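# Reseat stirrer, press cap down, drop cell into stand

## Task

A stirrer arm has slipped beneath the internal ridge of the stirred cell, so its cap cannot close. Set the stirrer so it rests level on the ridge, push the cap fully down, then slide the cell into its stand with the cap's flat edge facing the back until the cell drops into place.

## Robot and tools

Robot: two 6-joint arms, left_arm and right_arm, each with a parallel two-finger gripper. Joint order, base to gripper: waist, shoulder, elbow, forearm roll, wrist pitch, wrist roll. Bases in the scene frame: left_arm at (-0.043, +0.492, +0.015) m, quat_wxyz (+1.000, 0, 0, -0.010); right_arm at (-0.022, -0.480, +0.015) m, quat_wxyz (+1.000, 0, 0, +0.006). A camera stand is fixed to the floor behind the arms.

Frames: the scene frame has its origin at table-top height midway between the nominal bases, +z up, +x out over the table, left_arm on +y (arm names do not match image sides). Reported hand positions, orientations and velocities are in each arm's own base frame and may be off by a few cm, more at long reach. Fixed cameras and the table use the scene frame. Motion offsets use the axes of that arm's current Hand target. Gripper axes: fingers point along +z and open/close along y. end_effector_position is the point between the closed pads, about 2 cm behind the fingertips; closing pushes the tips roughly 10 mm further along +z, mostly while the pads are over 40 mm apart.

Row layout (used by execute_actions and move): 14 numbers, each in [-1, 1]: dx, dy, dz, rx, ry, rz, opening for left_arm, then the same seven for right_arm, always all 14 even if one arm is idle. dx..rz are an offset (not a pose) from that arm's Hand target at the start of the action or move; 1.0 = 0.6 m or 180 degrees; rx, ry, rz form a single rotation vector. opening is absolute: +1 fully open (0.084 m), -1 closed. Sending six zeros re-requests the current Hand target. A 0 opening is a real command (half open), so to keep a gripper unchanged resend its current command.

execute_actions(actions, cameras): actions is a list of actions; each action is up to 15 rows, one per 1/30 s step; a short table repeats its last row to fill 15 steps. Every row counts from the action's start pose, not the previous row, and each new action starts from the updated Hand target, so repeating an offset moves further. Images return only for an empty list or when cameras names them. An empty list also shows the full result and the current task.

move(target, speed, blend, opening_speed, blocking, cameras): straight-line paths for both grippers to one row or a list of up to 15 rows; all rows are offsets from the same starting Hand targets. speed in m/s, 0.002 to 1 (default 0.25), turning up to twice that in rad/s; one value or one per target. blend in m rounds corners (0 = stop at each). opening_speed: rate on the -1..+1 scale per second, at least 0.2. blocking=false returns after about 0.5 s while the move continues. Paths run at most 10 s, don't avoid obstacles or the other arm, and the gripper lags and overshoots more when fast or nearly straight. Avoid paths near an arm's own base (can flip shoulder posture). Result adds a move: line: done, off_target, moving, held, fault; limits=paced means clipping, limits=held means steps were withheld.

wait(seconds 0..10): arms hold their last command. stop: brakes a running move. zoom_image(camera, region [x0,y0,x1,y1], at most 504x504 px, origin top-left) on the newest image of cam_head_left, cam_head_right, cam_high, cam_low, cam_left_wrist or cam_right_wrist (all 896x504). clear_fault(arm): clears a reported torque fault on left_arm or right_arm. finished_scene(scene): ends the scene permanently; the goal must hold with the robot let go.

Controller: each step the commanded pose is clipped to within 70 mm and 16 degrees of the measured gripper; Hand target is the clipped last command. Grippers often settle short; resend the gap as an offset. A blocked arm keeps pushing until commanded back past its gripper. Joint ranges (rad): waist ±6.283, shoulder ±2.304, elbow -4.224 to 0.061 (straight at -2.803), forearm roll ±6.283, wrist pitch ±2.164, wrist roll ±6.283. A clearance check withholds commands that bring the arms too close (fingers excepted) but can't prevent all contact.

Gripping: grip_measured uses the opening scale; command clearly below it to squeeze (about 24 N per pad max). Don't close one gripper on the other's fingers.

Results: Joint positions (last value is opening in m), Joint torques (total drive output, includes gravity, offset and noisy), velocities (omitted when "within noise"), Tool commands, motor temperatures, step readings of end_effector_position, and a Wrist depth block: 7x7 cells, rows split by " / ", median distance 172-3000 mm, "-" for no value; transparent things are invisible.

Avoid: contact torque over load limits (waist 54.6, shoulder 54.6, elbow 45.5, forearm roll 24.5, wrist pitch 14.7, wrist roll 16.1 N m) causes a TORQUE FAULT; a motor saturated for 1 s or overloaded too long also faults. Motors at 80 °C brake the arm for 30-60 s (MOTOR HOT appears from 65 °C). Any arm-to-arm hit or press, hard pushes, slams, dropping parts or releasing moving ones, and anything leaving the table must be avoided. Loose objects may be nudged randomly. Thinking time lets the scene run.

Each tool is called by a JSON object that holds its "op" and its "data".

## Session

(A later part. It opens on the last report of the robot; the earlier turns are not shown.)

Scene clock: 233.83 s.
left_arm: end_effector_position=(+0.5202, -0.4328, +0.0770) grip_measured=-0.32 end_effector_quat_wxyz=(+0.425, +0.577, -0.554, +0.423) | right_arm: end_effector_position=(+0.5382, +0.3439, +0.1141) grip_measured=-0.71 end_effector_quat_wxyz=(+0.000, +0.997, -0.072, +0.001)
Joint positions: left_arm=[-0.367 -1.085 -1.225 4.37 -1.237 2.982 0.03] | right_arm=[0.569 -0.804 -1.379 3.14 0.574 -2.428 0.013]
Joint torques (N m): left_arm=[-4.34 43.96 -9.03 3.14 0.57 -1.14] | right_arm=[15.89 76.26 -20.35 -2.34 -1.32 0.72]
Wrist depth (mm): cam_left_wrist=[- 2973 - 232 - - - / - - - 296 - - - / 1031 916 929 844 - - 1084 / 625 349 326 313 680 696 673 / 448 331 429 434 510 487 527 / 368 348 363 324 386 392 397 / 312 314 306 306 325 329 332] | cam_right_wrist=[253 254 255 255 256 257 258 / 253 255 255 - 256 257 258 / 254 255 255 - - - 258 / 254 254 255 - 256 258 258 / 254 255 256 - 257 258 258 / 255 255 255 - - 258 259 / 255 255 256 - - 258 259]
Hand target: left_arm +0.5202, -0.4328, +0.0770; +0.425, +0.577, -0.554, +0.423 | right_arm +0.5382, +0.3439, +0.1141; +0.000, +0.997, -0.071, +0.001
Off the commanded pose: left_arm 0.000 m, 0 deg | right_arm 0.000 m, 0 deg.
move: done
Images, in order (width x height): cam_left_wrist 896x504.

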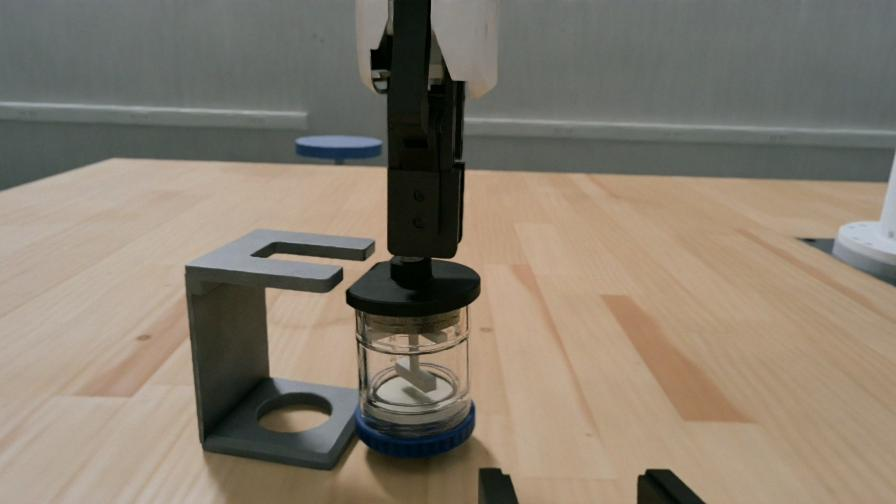

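{"op": "move", "data": {"target": [[0,0,0,0,0,0,-0.3,0,0,-0.0027,0,0,0,-1],[0,0,0,0,0,0,-0.3,0.04,0.0031,-0.0027,0,0,0,-1]], "speed": 0.04, "cameras": ["cam_left_wrist","cam_right_wrist"]}}

{"op": "zoom_image", "data": {"camera": "cam_left_wrist", "region": [170, 200, 530, 500]}}

Scene clock: 236.30 s.
left_arm: end_effector_position=(+0.5202, -0.4328, +0.0770) grip_measured=-0.32 end_effector_quat_wxyz=(+0.425, +0.577, -0.554, +0.423) | right_arm: end_effector_position=(+0.5617, +0.3386, +0.1157) grip_measured=-0.71 end_effector_quat_wxyz=(+0.000, +0.997, -0.071, +0.001)
Joint positions: left_arm=[-0.367 -1.085 -1.225 4.37 -1.237 2.982 0.03] | right_arm=[0.543 -0.837 -1.443 3.14 0.605 -2.455 0.013]
Joint torques (N m): left_arm=[-6.77 42.94 -9.98 3.6 0.43 -1.19] | right_arm=[-15.04 52.06 -36.58 1.9 1.27 -0.73]
Wrist depth (mm): cam_left_wrist=[- - 231 - - - - / - - 239 - - - - / 1031 908 276 972 - - 1086 / 625 312 300 664 678 697 672 / 449 333 329 470 512 486 528 / 369 350 315 381 387 392 396 / 311 314 304 323 326 329 333] | cam_right_wrist=[255 256 256 256 257 258 259 / 255 256 257 257 258 259 259 / 255 256 257 258 258 258 260 / 256 256 256 - - 259 260 / 256 256 257 - 258 259 260 / 256 257 258 - - 260 260 / 256 257 257 - - 260 260]
Hand target: left_arm +0.5202, -0.4328, +0.0770; +0.425, +0.577, -0.554, +0.423 | right_arm +0.5617, +0.3386, +0.1157; +0.000, +0.997, -0.071, +0.001
Off the commanded pose: left_arm 0.000 m, 0 deg | right_arm 0.000 m, 0 deg.
move: done
Images, in order (width x height): cam_left_wrist 896x504, cam_right_wrist 896x504.

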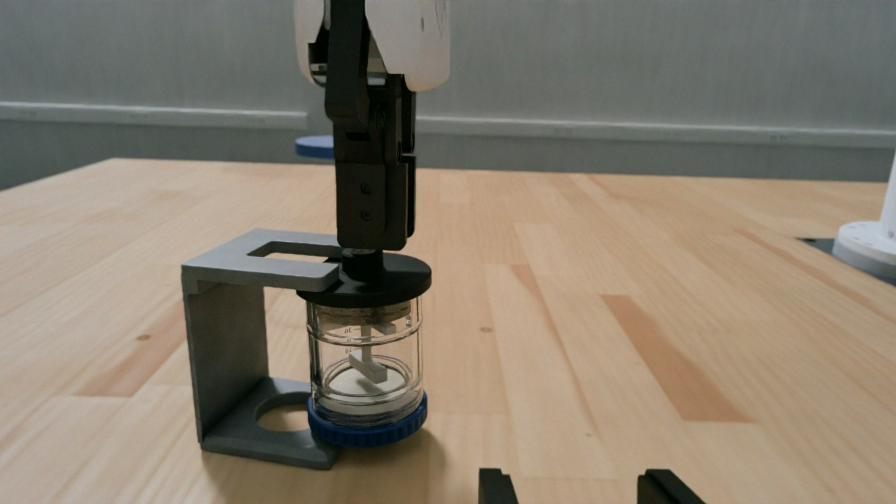

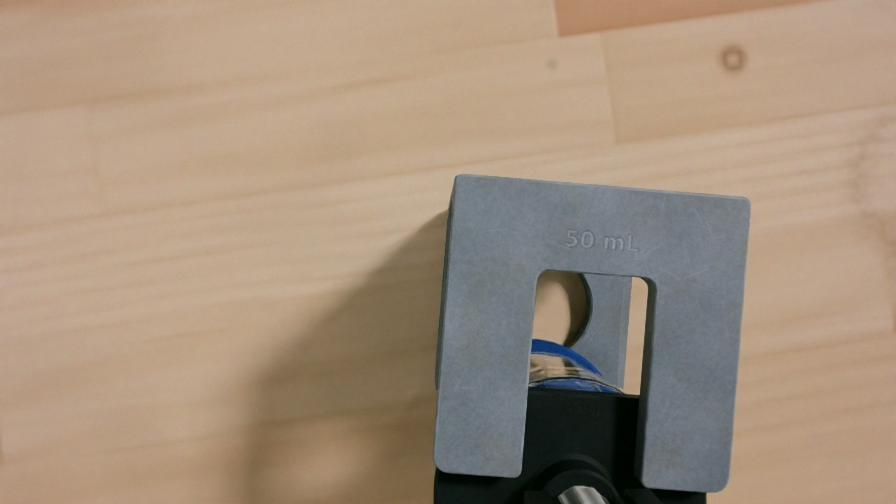

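Scaled by 1.400.

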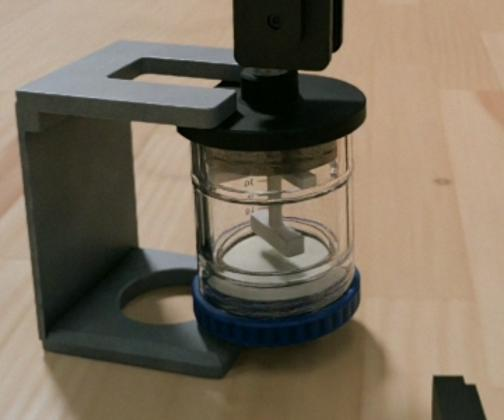

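{"op": "move", "data": {"target": [0,0,0,0,0,0,-0.3,0.037,0.004,0,0,0,0,-1], "speed": 0.04, "cameras": ["cam_left_wrist","cam_right_wrist"]}}

{"op": "zoom_image", "data": {"camera": "cam_left_wrist", "region": [150, 200, 510, 500]}}

Scene clock: 238.17 s.
left_arm: end_effector_position=(+0.5202, -0.4328, +0.0770) grip_measured=-0.32 end_effector_quat_wxyz=(+0.425, +0.577, -0.554, +0.423) | right_arm: end_effector_position=(+0.5833, +0.3331, +0.1158) grip_measured=-0.71 end_effector_quat_wxyz=(+0.000, +0.997, -0.071, +0.001)
Joint positions: left_arm=[-0.367 -1.085 -1.225 4.37 -1.237 2.982 0.03] | right_arm=[0.519 -0.872 -1.505 3.14 0.632 -2.478 0.013]
Joint torques (N m): left_arm=[-4.78 43.16 -11.58 3.97 0.33 -1.1] | right_arm=[-15.68 54.45 -37.46 2.97 1.43 -0.79]
Wrist depth (mm): cam_left_wrist=[- - 235 2948 - - - / - - 301 - - - - / 1034 901 288 990 - - 1079 / 625 311 304 662 676 699 674 / 449 333 427 500 509 486 527 / 368 350 317 382 387 393 398 / 312 315 307 324 326 329 333] | cam_right_wrist=[255 256 256 257 258 259 259 / 255 256 256 257 258 258 259 / 256 256 257 258 258 259 260 / 256 256 257 258 259 259 260 / 255 256 257 - - 260 260 / 256 256 257 - - 259 260 / 256 257 257 - - 260 260]
Hand target: left_arm +0.5202, -0.4328, +0.0770; +0.425, +0.577, -0.554, +0.423 | right_arm +0.5833, +0.3331, +0.1158; +0.000, +0.997, -0.071, +0.001
Off the commanded pose: left_arm 0.000 m, 0 deg | right_arm 0.000 m, 0 deg.
move: done
Images, in order (width x height): cam_left_wrist 896x504, cam_right_wrist 896x504.

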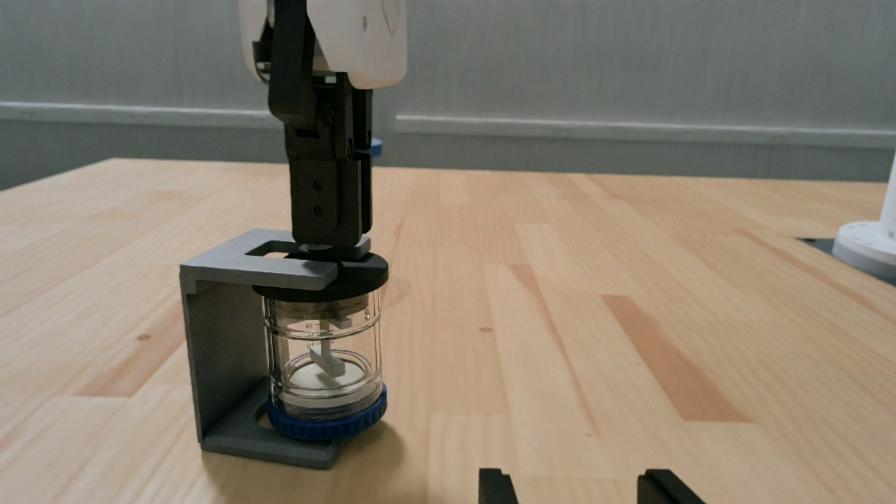

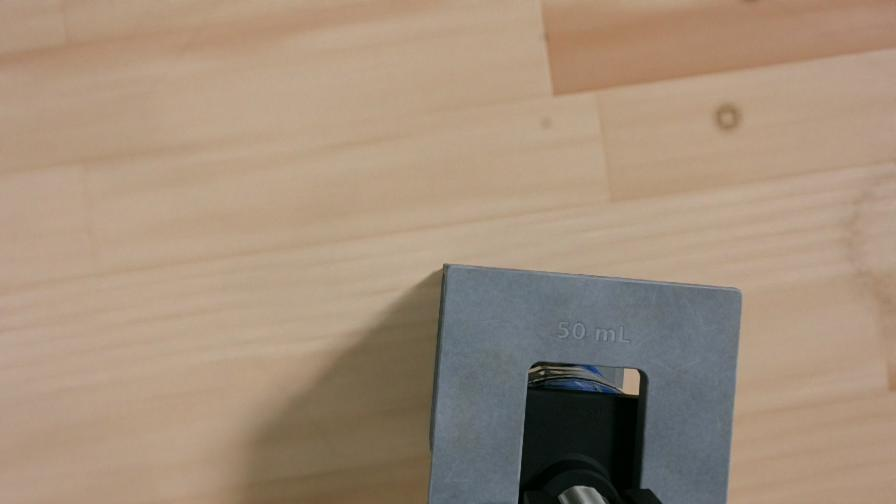

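Scaled by 1.400.

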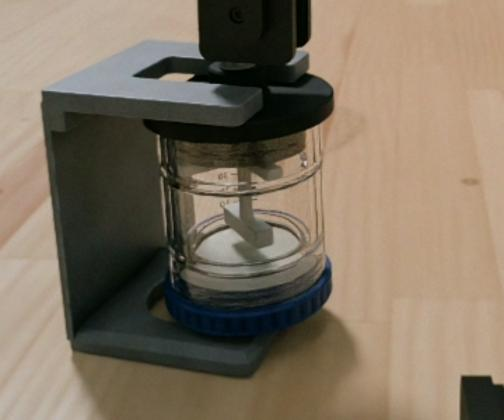

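{"op": "move", "data": {"target": [0,0,0,0,0,0,-0.3,0.035,0.0042,0,0,0,0,-1], "speed": 0.03, "cameras": ["cam_left_wrist","cam_right_wrist"]}}

{"op": "zoom_image", "data": {"camera": "cam_left_wrist", "region": [150, 200, 510, 500]}}

Scene clock: 239.60 s.
left_arm: end_effector_position=(+0.5202, -0.4328, +0.0770) grip_measured=-0.32 end_effector_quat_wxyz=(+0.425, +0.577, -0.554, +0.423) | right_arm: end_effector_position=(+0.6037, +0.3276, +0.1158) grip_measured=-0.71 end_effector_quat_wxyz=(+0.000, +0.997, -0.071, +0.001)
Joint positions: left_arm=[-0.367 -1.085 -1.225 4.37 -1.237 2.982 0.03] | right_arm=[0.497 -0.906 -1.566 3.14 0.659 -2.5 0.013]
Joint torques (N m): left_arm=[-4.41 44.29 -12.68 3.85 0.33 -1.07] | right_arm=[-14.72 56.27 -37.55 3.13 1.36 -0.79]
Wrist depth (mm): cam_left_wrist=[- 240 278 - - - - / - - 318 - - - - / 886 - 314 981 - - 1082 / 625 311 325 664 681 693 676 / 449 315 430 502 511 486 530 / 368 337 334 382 387 394 397 / 312 315 307 324 326 329 332] | cam_right_wrist=[255 256 256 257 257 258 259 / 255 256 257 257 257 259 259 / 255 256 257 257 258 258 260 / 255 256 257 257 258 259 259 / 255 256 257 258 258 259 260 / 256 257 257 - - 259 260 / 256 256 257 - - 260 260]
Hand target: left_arm +0.5202, -0.4328, +0.0770; +0.425, +0.577, -0.554, +0.423 | right_arm +0.6037, +0.3276, +0.1158; +0.000, +0.997, -0.071, +0.001
Off the commanded pose: left_arm 0.000 m, 0 deg | right_arm 0.000 m, 0 deg.
move: done
Images, in order (width x height): cam_left_wrist 896x504, cam_right_wrist 896x504.

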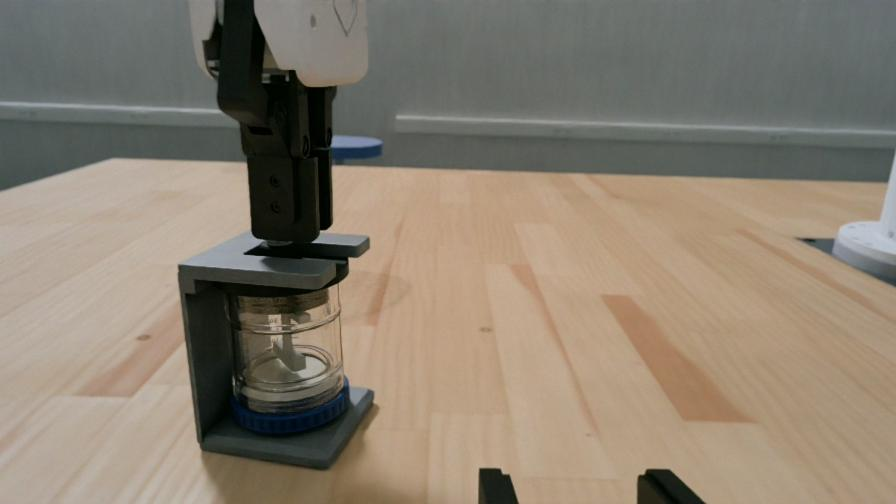

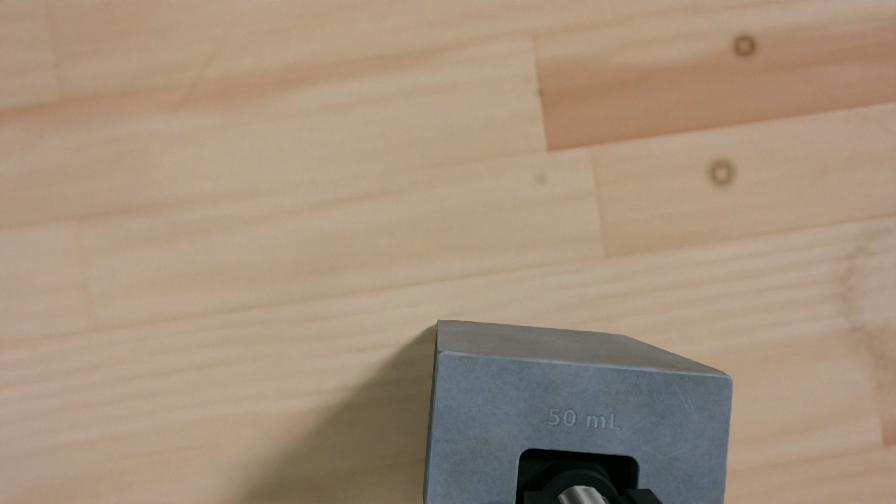

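Scaled by 1.400.

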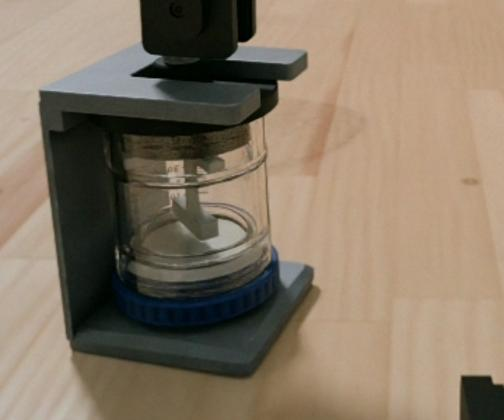

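{"op": "move", "data": {"target": [[0,0,0,0,0,0,-0.3,0.0035,0.0002,0,0,0,0,-1],[0,0,0,0,0,0,-0.3,0.0035,0.0002,0.0065,0,0,0,-1]], "speed": 0.02, "cameras": ["cam_left_wrist","cam_right_wrist"]}}

{"op": "zoom_image", "data": {"camera": "cam_left_wrist", "region": [150, 200, 510, 500]}}

Scene clock: 241.03 s.
left_arm: end_effector_position=(+0.5202, -0.4328, +0.0770) grip_measured=-0.32 end_effector_quat_wxyz=(+0.425, +0.577, -0.554, +0.423) | right_arm: end_effector_position=(+0.6058, +0.3272, +0.1119) grip_measured=-0.71 end_effector_quat_wxyz=(+0.000, +0.997, -0.071, +0.001)
Joint positions: left_arm=[-0.367 -1.085 -1.225 4.37 -1.237 2.982 0.03] | right_arm=[0.495 -0.915 -1.573 3.14 0.657 -2.502 0.013]
Joint torques (N m): left_arm=[-4.78 44.33 -13.41 3.56 0.31 -1.14] | right_arm=[-16.25 53.32 -36.57 3.44 -1.29 -0.69]
Wrist depth (mm): cam_left_wrist=[- 241 276 - - - - / - 241 - - - - - / 897 - 819 987 - - 1076 / 622 310 325 663 680 696 675 / 451 318 431 501 509 485 527 / 368 341 341 383 387 392 396 / 312 315 312 323 327 329 332] | cam_right_wrist=[251 251 252 253 254 254 255 / 251 252 252 253 254 255 255 / 251 252 253 253 254 255 256 / 252 252 253 254 254 255 256 / 252 253 253 253 254 255 256 / 252 253 253 - - 256 256 / 252 253 254 - - 256 256]
Hand target: left_arm +0.5202, -0.4328, +0.0770; +0.425, +0.577, -0.554, +0.423 | right_arm +0.6058, +0.3272, +0.1119; +0.000, +0.997, -0.071, +0.001
Off the commanded pose: left_arm 0.000 m, 0 deg | right_arm 0.000 m, 0 deg.
move: done
Images, in order (width x height): cam_left_wrist 896x504, cam_right_wrist 896x504.

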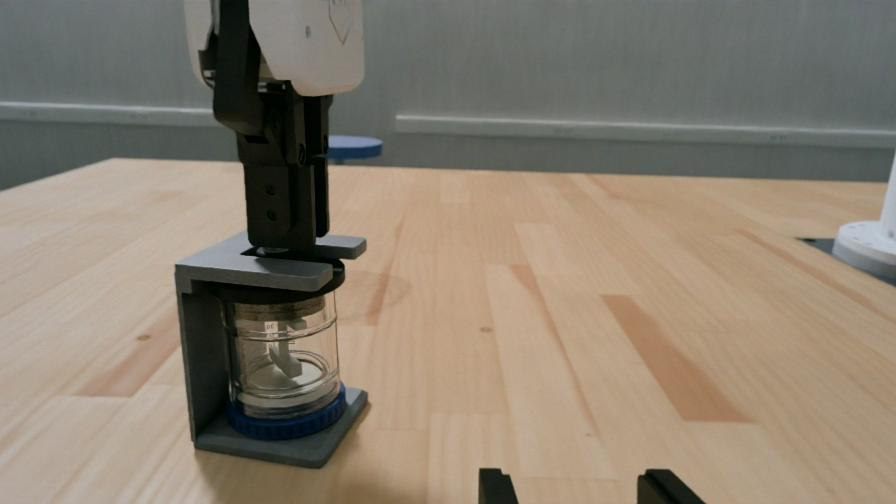

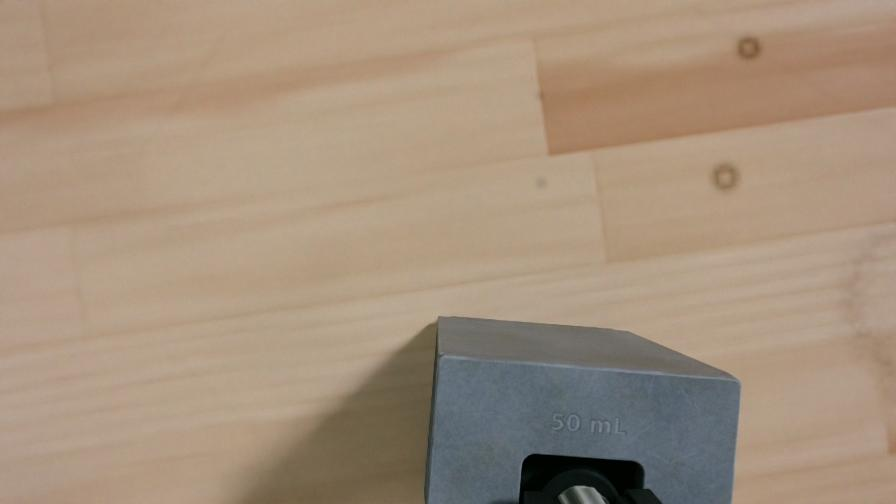

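Scaled by 1.400.

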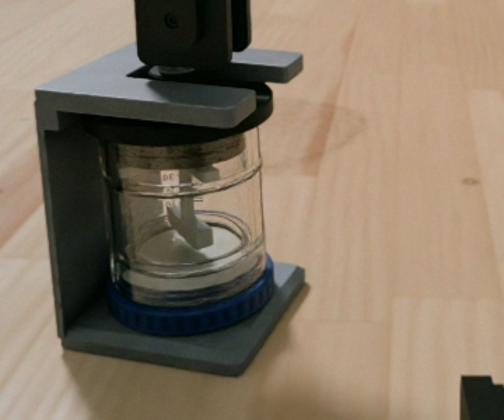

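{"op": "move", "data": {"target": [0,0,0,0,0,0,-0.3,0,0,0.005,0,0,0,-1], "speed": 0.02}}

{"op": "move", "data": {"target": [0,0,0,0,0,0,-0.3,0,0,0.004,0,0,0,-1], "speed": 0.02, "cameras": ["cam_left_wrist","cam_right_wrist"]}}

{"op": "zoom_image", "data": {"camera": "cam_left_wrist", "region": [150, 200, 510, 500]}}

Scene clock: 242.07 s.
left_arm: end_effector_position=(+0.5202, -0.4328, +0.0770) grip_measured=-0.32 end_effector_quat_wxyz=(+0.425, +0.577, -0.554, +0.423) | right_arm: end_effector_position=(+0.6060, +0.3273, +0.1095) grip_measured=-0.71 end_effector_quat_wxyz=(+0.000, +0.997, -0.071, +0.001)
Joint positions: left_arm=[-0.367 -1.085 -1.225 4.37 -1.237 2.982 0.03] | right_arm=[0.495 -0.919 -1.573 3.14 0.653 -2.502 0.013]
Joint torques (N m): left_arm=[-4.67 42.88 -14 3.91 0.08 -1.09] | right_arm=[-14.19 15.86 -9.78 1.41 -2.16 -0.66]
Wrist depth (mm): cam_left_wrist=[- 242 276 - - - - / - 241 344 - - - - / 893 - 819 991 - - 1079 / 625 310 320 664 681 694 673 / 450 320 431 498 511 486 526 / 368 340 345 382 388 392 397 / 311 315 312 324 326 329 333] | cam_right_wrist=[249 250 251 251 252 253 253 / 249 250 251 252 252 253 253 / 250 250 251 252 252 253 254 / 249 251 251 252 252 254 254 / 250 251 251 252 252 253 254 / 250 251 251 - - 254 254 / 251 251 251 - - 254 255]
Hand target: left_arm +0.5202, -0.4328, +0.0770; +0.425, +0.577, -0.554, +0.423 | right_arm +0.6058, +0.3272, +0.1089; +0.000, +0.997, -0.071, +0.001
Off the commanded pose: left_arm 0.000 m, 0 deg | right_arm 0.001 m, 0 deg.
move: done

Scene clock: 242.77 s.
left_arm: end_effector_position=(+0.5202, -0.4328, +0.0770) grip_measured=-0.32 end_effector_quat_wxyz=(+0.425, +0.577, -0.554, +0.423) | right_arm: end_effector_position=(+0.6061, +0.3273, +0.1073) grip_measured=-0.71 end_effector_quat_wxyz=(+0.000, +0.997, -0.071, +0.001)
Joint positions: left_arm=[-0.367 -1.085 -1.225 4.37 -1.237 2.982 0.03] | right_arm=[0.495 -0.922 -1.573 3.14 0.649 -2.502 0.013]
Joint torques (N m): left_arm=[-3.31 41.89 -14.84 3.78 0.16 -1.08] | right_arm=[-12.5 7.79 -1.64 -0.36 -2.16 -0.66]
Wrist depth (mm): cam_left_wrist=[- 243 276 - - - - / - 242 343 - - - - / 896 - 823 984 - - 1088 / 624 311 321 665 682 694 675 / 450 321 429 501 510 484 530 / 368 341 345 383 388 393 397 / 312 314 312 324 326 330 333] | cam_right_wrist=[247 248 249 250 250 251 251 / 247 248 249 250 250 250 251 / 248 248 249 249 250 251 252 / 248 249 250 250 250 251 252 / 248 249 250 250 250 252 252 / 248 249 250 - - 252 252 / 248 249 249 - - 252 252]
Hand target: left_arm +0.5202, -0.4328, +0.0770; +0.425, +0.577, -0.554, +0.423 | right_arm +0.6058, +0.3272, +0.1065; +0.000, +0.997, -0.071, +0.001
Off the commanded pose: left_arm 0.000 m, 0 deg | right_arm 0.001 m, 0 deg.
move: done
Images, in order (width x height): cam_left_wrist 896x504, cam_right_wrist 896x504.

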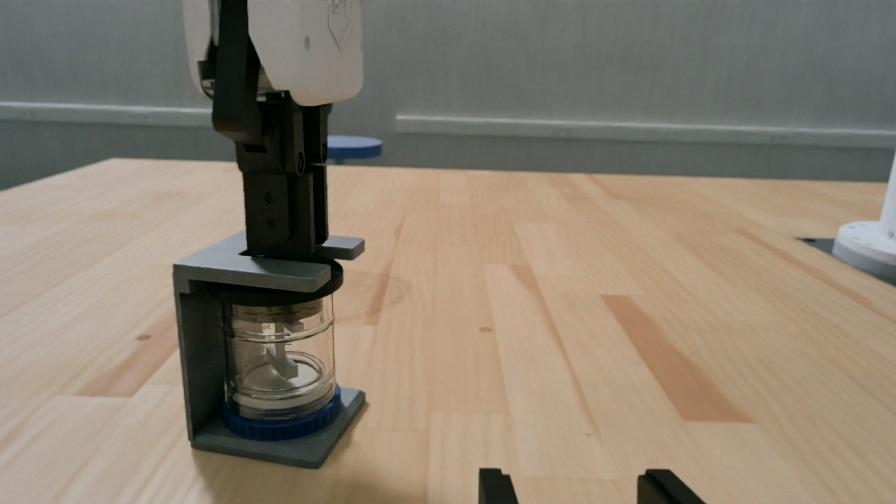

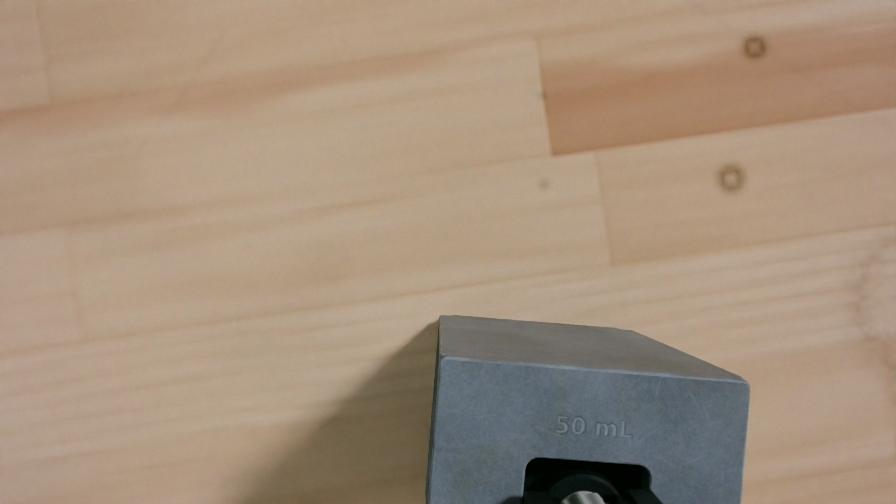

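Scaled by 1.400.

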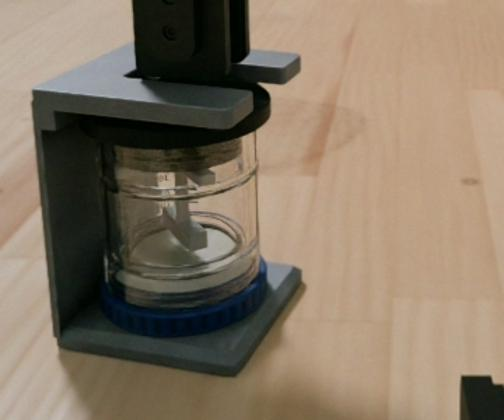

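{"op": "move", "data": {"target": [[0,0,0,0,0,0,-0.3,0,0,-0.003,0,0,0,-1],[0,0,0,0,0,0,-0.3,0,0,-0.003,0,0,0,-0.5],[0,0,0,0,0,0,-0.3,0,0,-0.15,0,0,0,-0.5]], "speed": 0.08, "cameras": ["cam_left_wrist","cam_right_wrist"]}}

{"op": "zoom_image", "data": {"camera": "cam_left_wrist", "region": [150, 200, 400, 500]}}

{"op": "zoom_image", "data": {"camera": "cam_right_wrist", "region": [400, 280, 740, 504]}}

Scene clock: 245.93 s.
left_arm: end_effector_position=(+0.5202, -0.4328, +0.0770) grip_measured=-0.32 end_effector_quat_wxyz=(+0.425, +0.577, -0.554, +0.423) | right_arm: end_effector_position=(+0.6057, +0.3272, +0.1964) grip_measured=-0.52 end_effector_quat_wxyz=(+0.000, +0.997, -0.071, +0.001)
Joint positions: left_arm=[-0.367 -1.085 -1.225 4.37 -1.237 2.982 0.03] | right_arm=[0.496 -0.802 -1.59 3.141 0.787 -2.502 0.021]
Joint torques (N m): left_arm=[-5 43.14 -16.29 3.26 -0.12 -1.03] | right_arm=[12.03 77.59 -37.86 3.08 1.38 -0.73]
Wrist depth (mm): cam_left_wrist=[- - 2948 - - - - / - - - - - - - / 1031 1046 1077 983 - - 1088 / 625 310 328 666 681 692 673 / 449 321 430 501 511 486 528 / 369 340 345 383 386 392 396 / 311 314 313 323 326 329 332] | cam_right_wrist=[335 336 336 338 338 339 340 / 335 336 337 338 339 339 341 / 335 336 337 339 340 340 341 / 336 336 337 338 339 340 342 / 335 337 338 338 286 340 341 / 336 337 338 240 241 341 342 / 336 337 338 240 242 341 341]
Hand target: left_arm +0.5202, -0.4328, +0.0770; +0.425, +0.577, -0.554, +0.423 | right_arm +0.6057, +0.3272, +0.1965; +0.000, +0.997, -0.071, +0.001
Off the commanded pose: left_arm 0.000 m, 0 deg | right_arm 0.000 m, 0 deg.
move: done
Images, in order (width x height): cam_left_wrist 896x504, cam_right_wrist 896x504.

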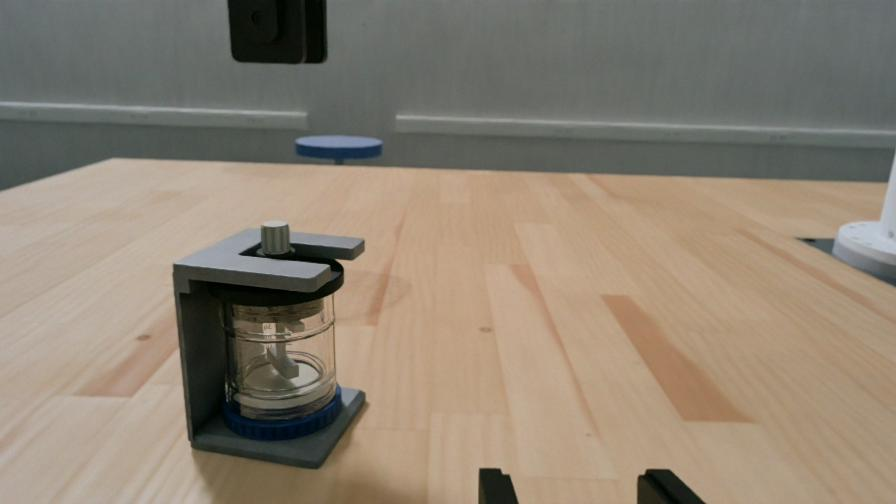

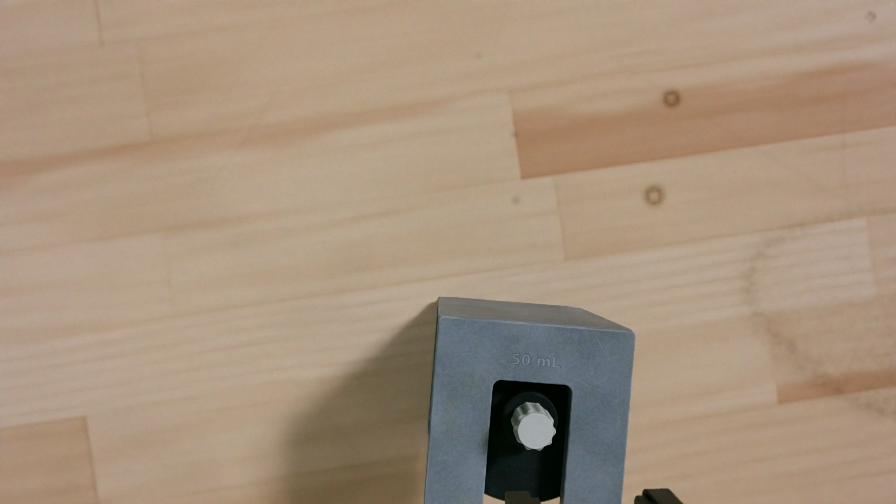

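Scaled by 1.680.

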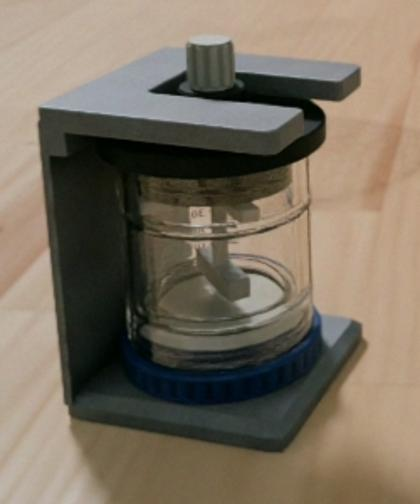

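Scaled by 1.482.

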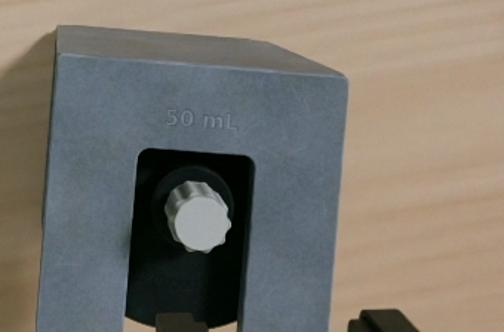

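{"op": "finished_scene", "data": {"scene": 1}}

The scene is finished: the task was done.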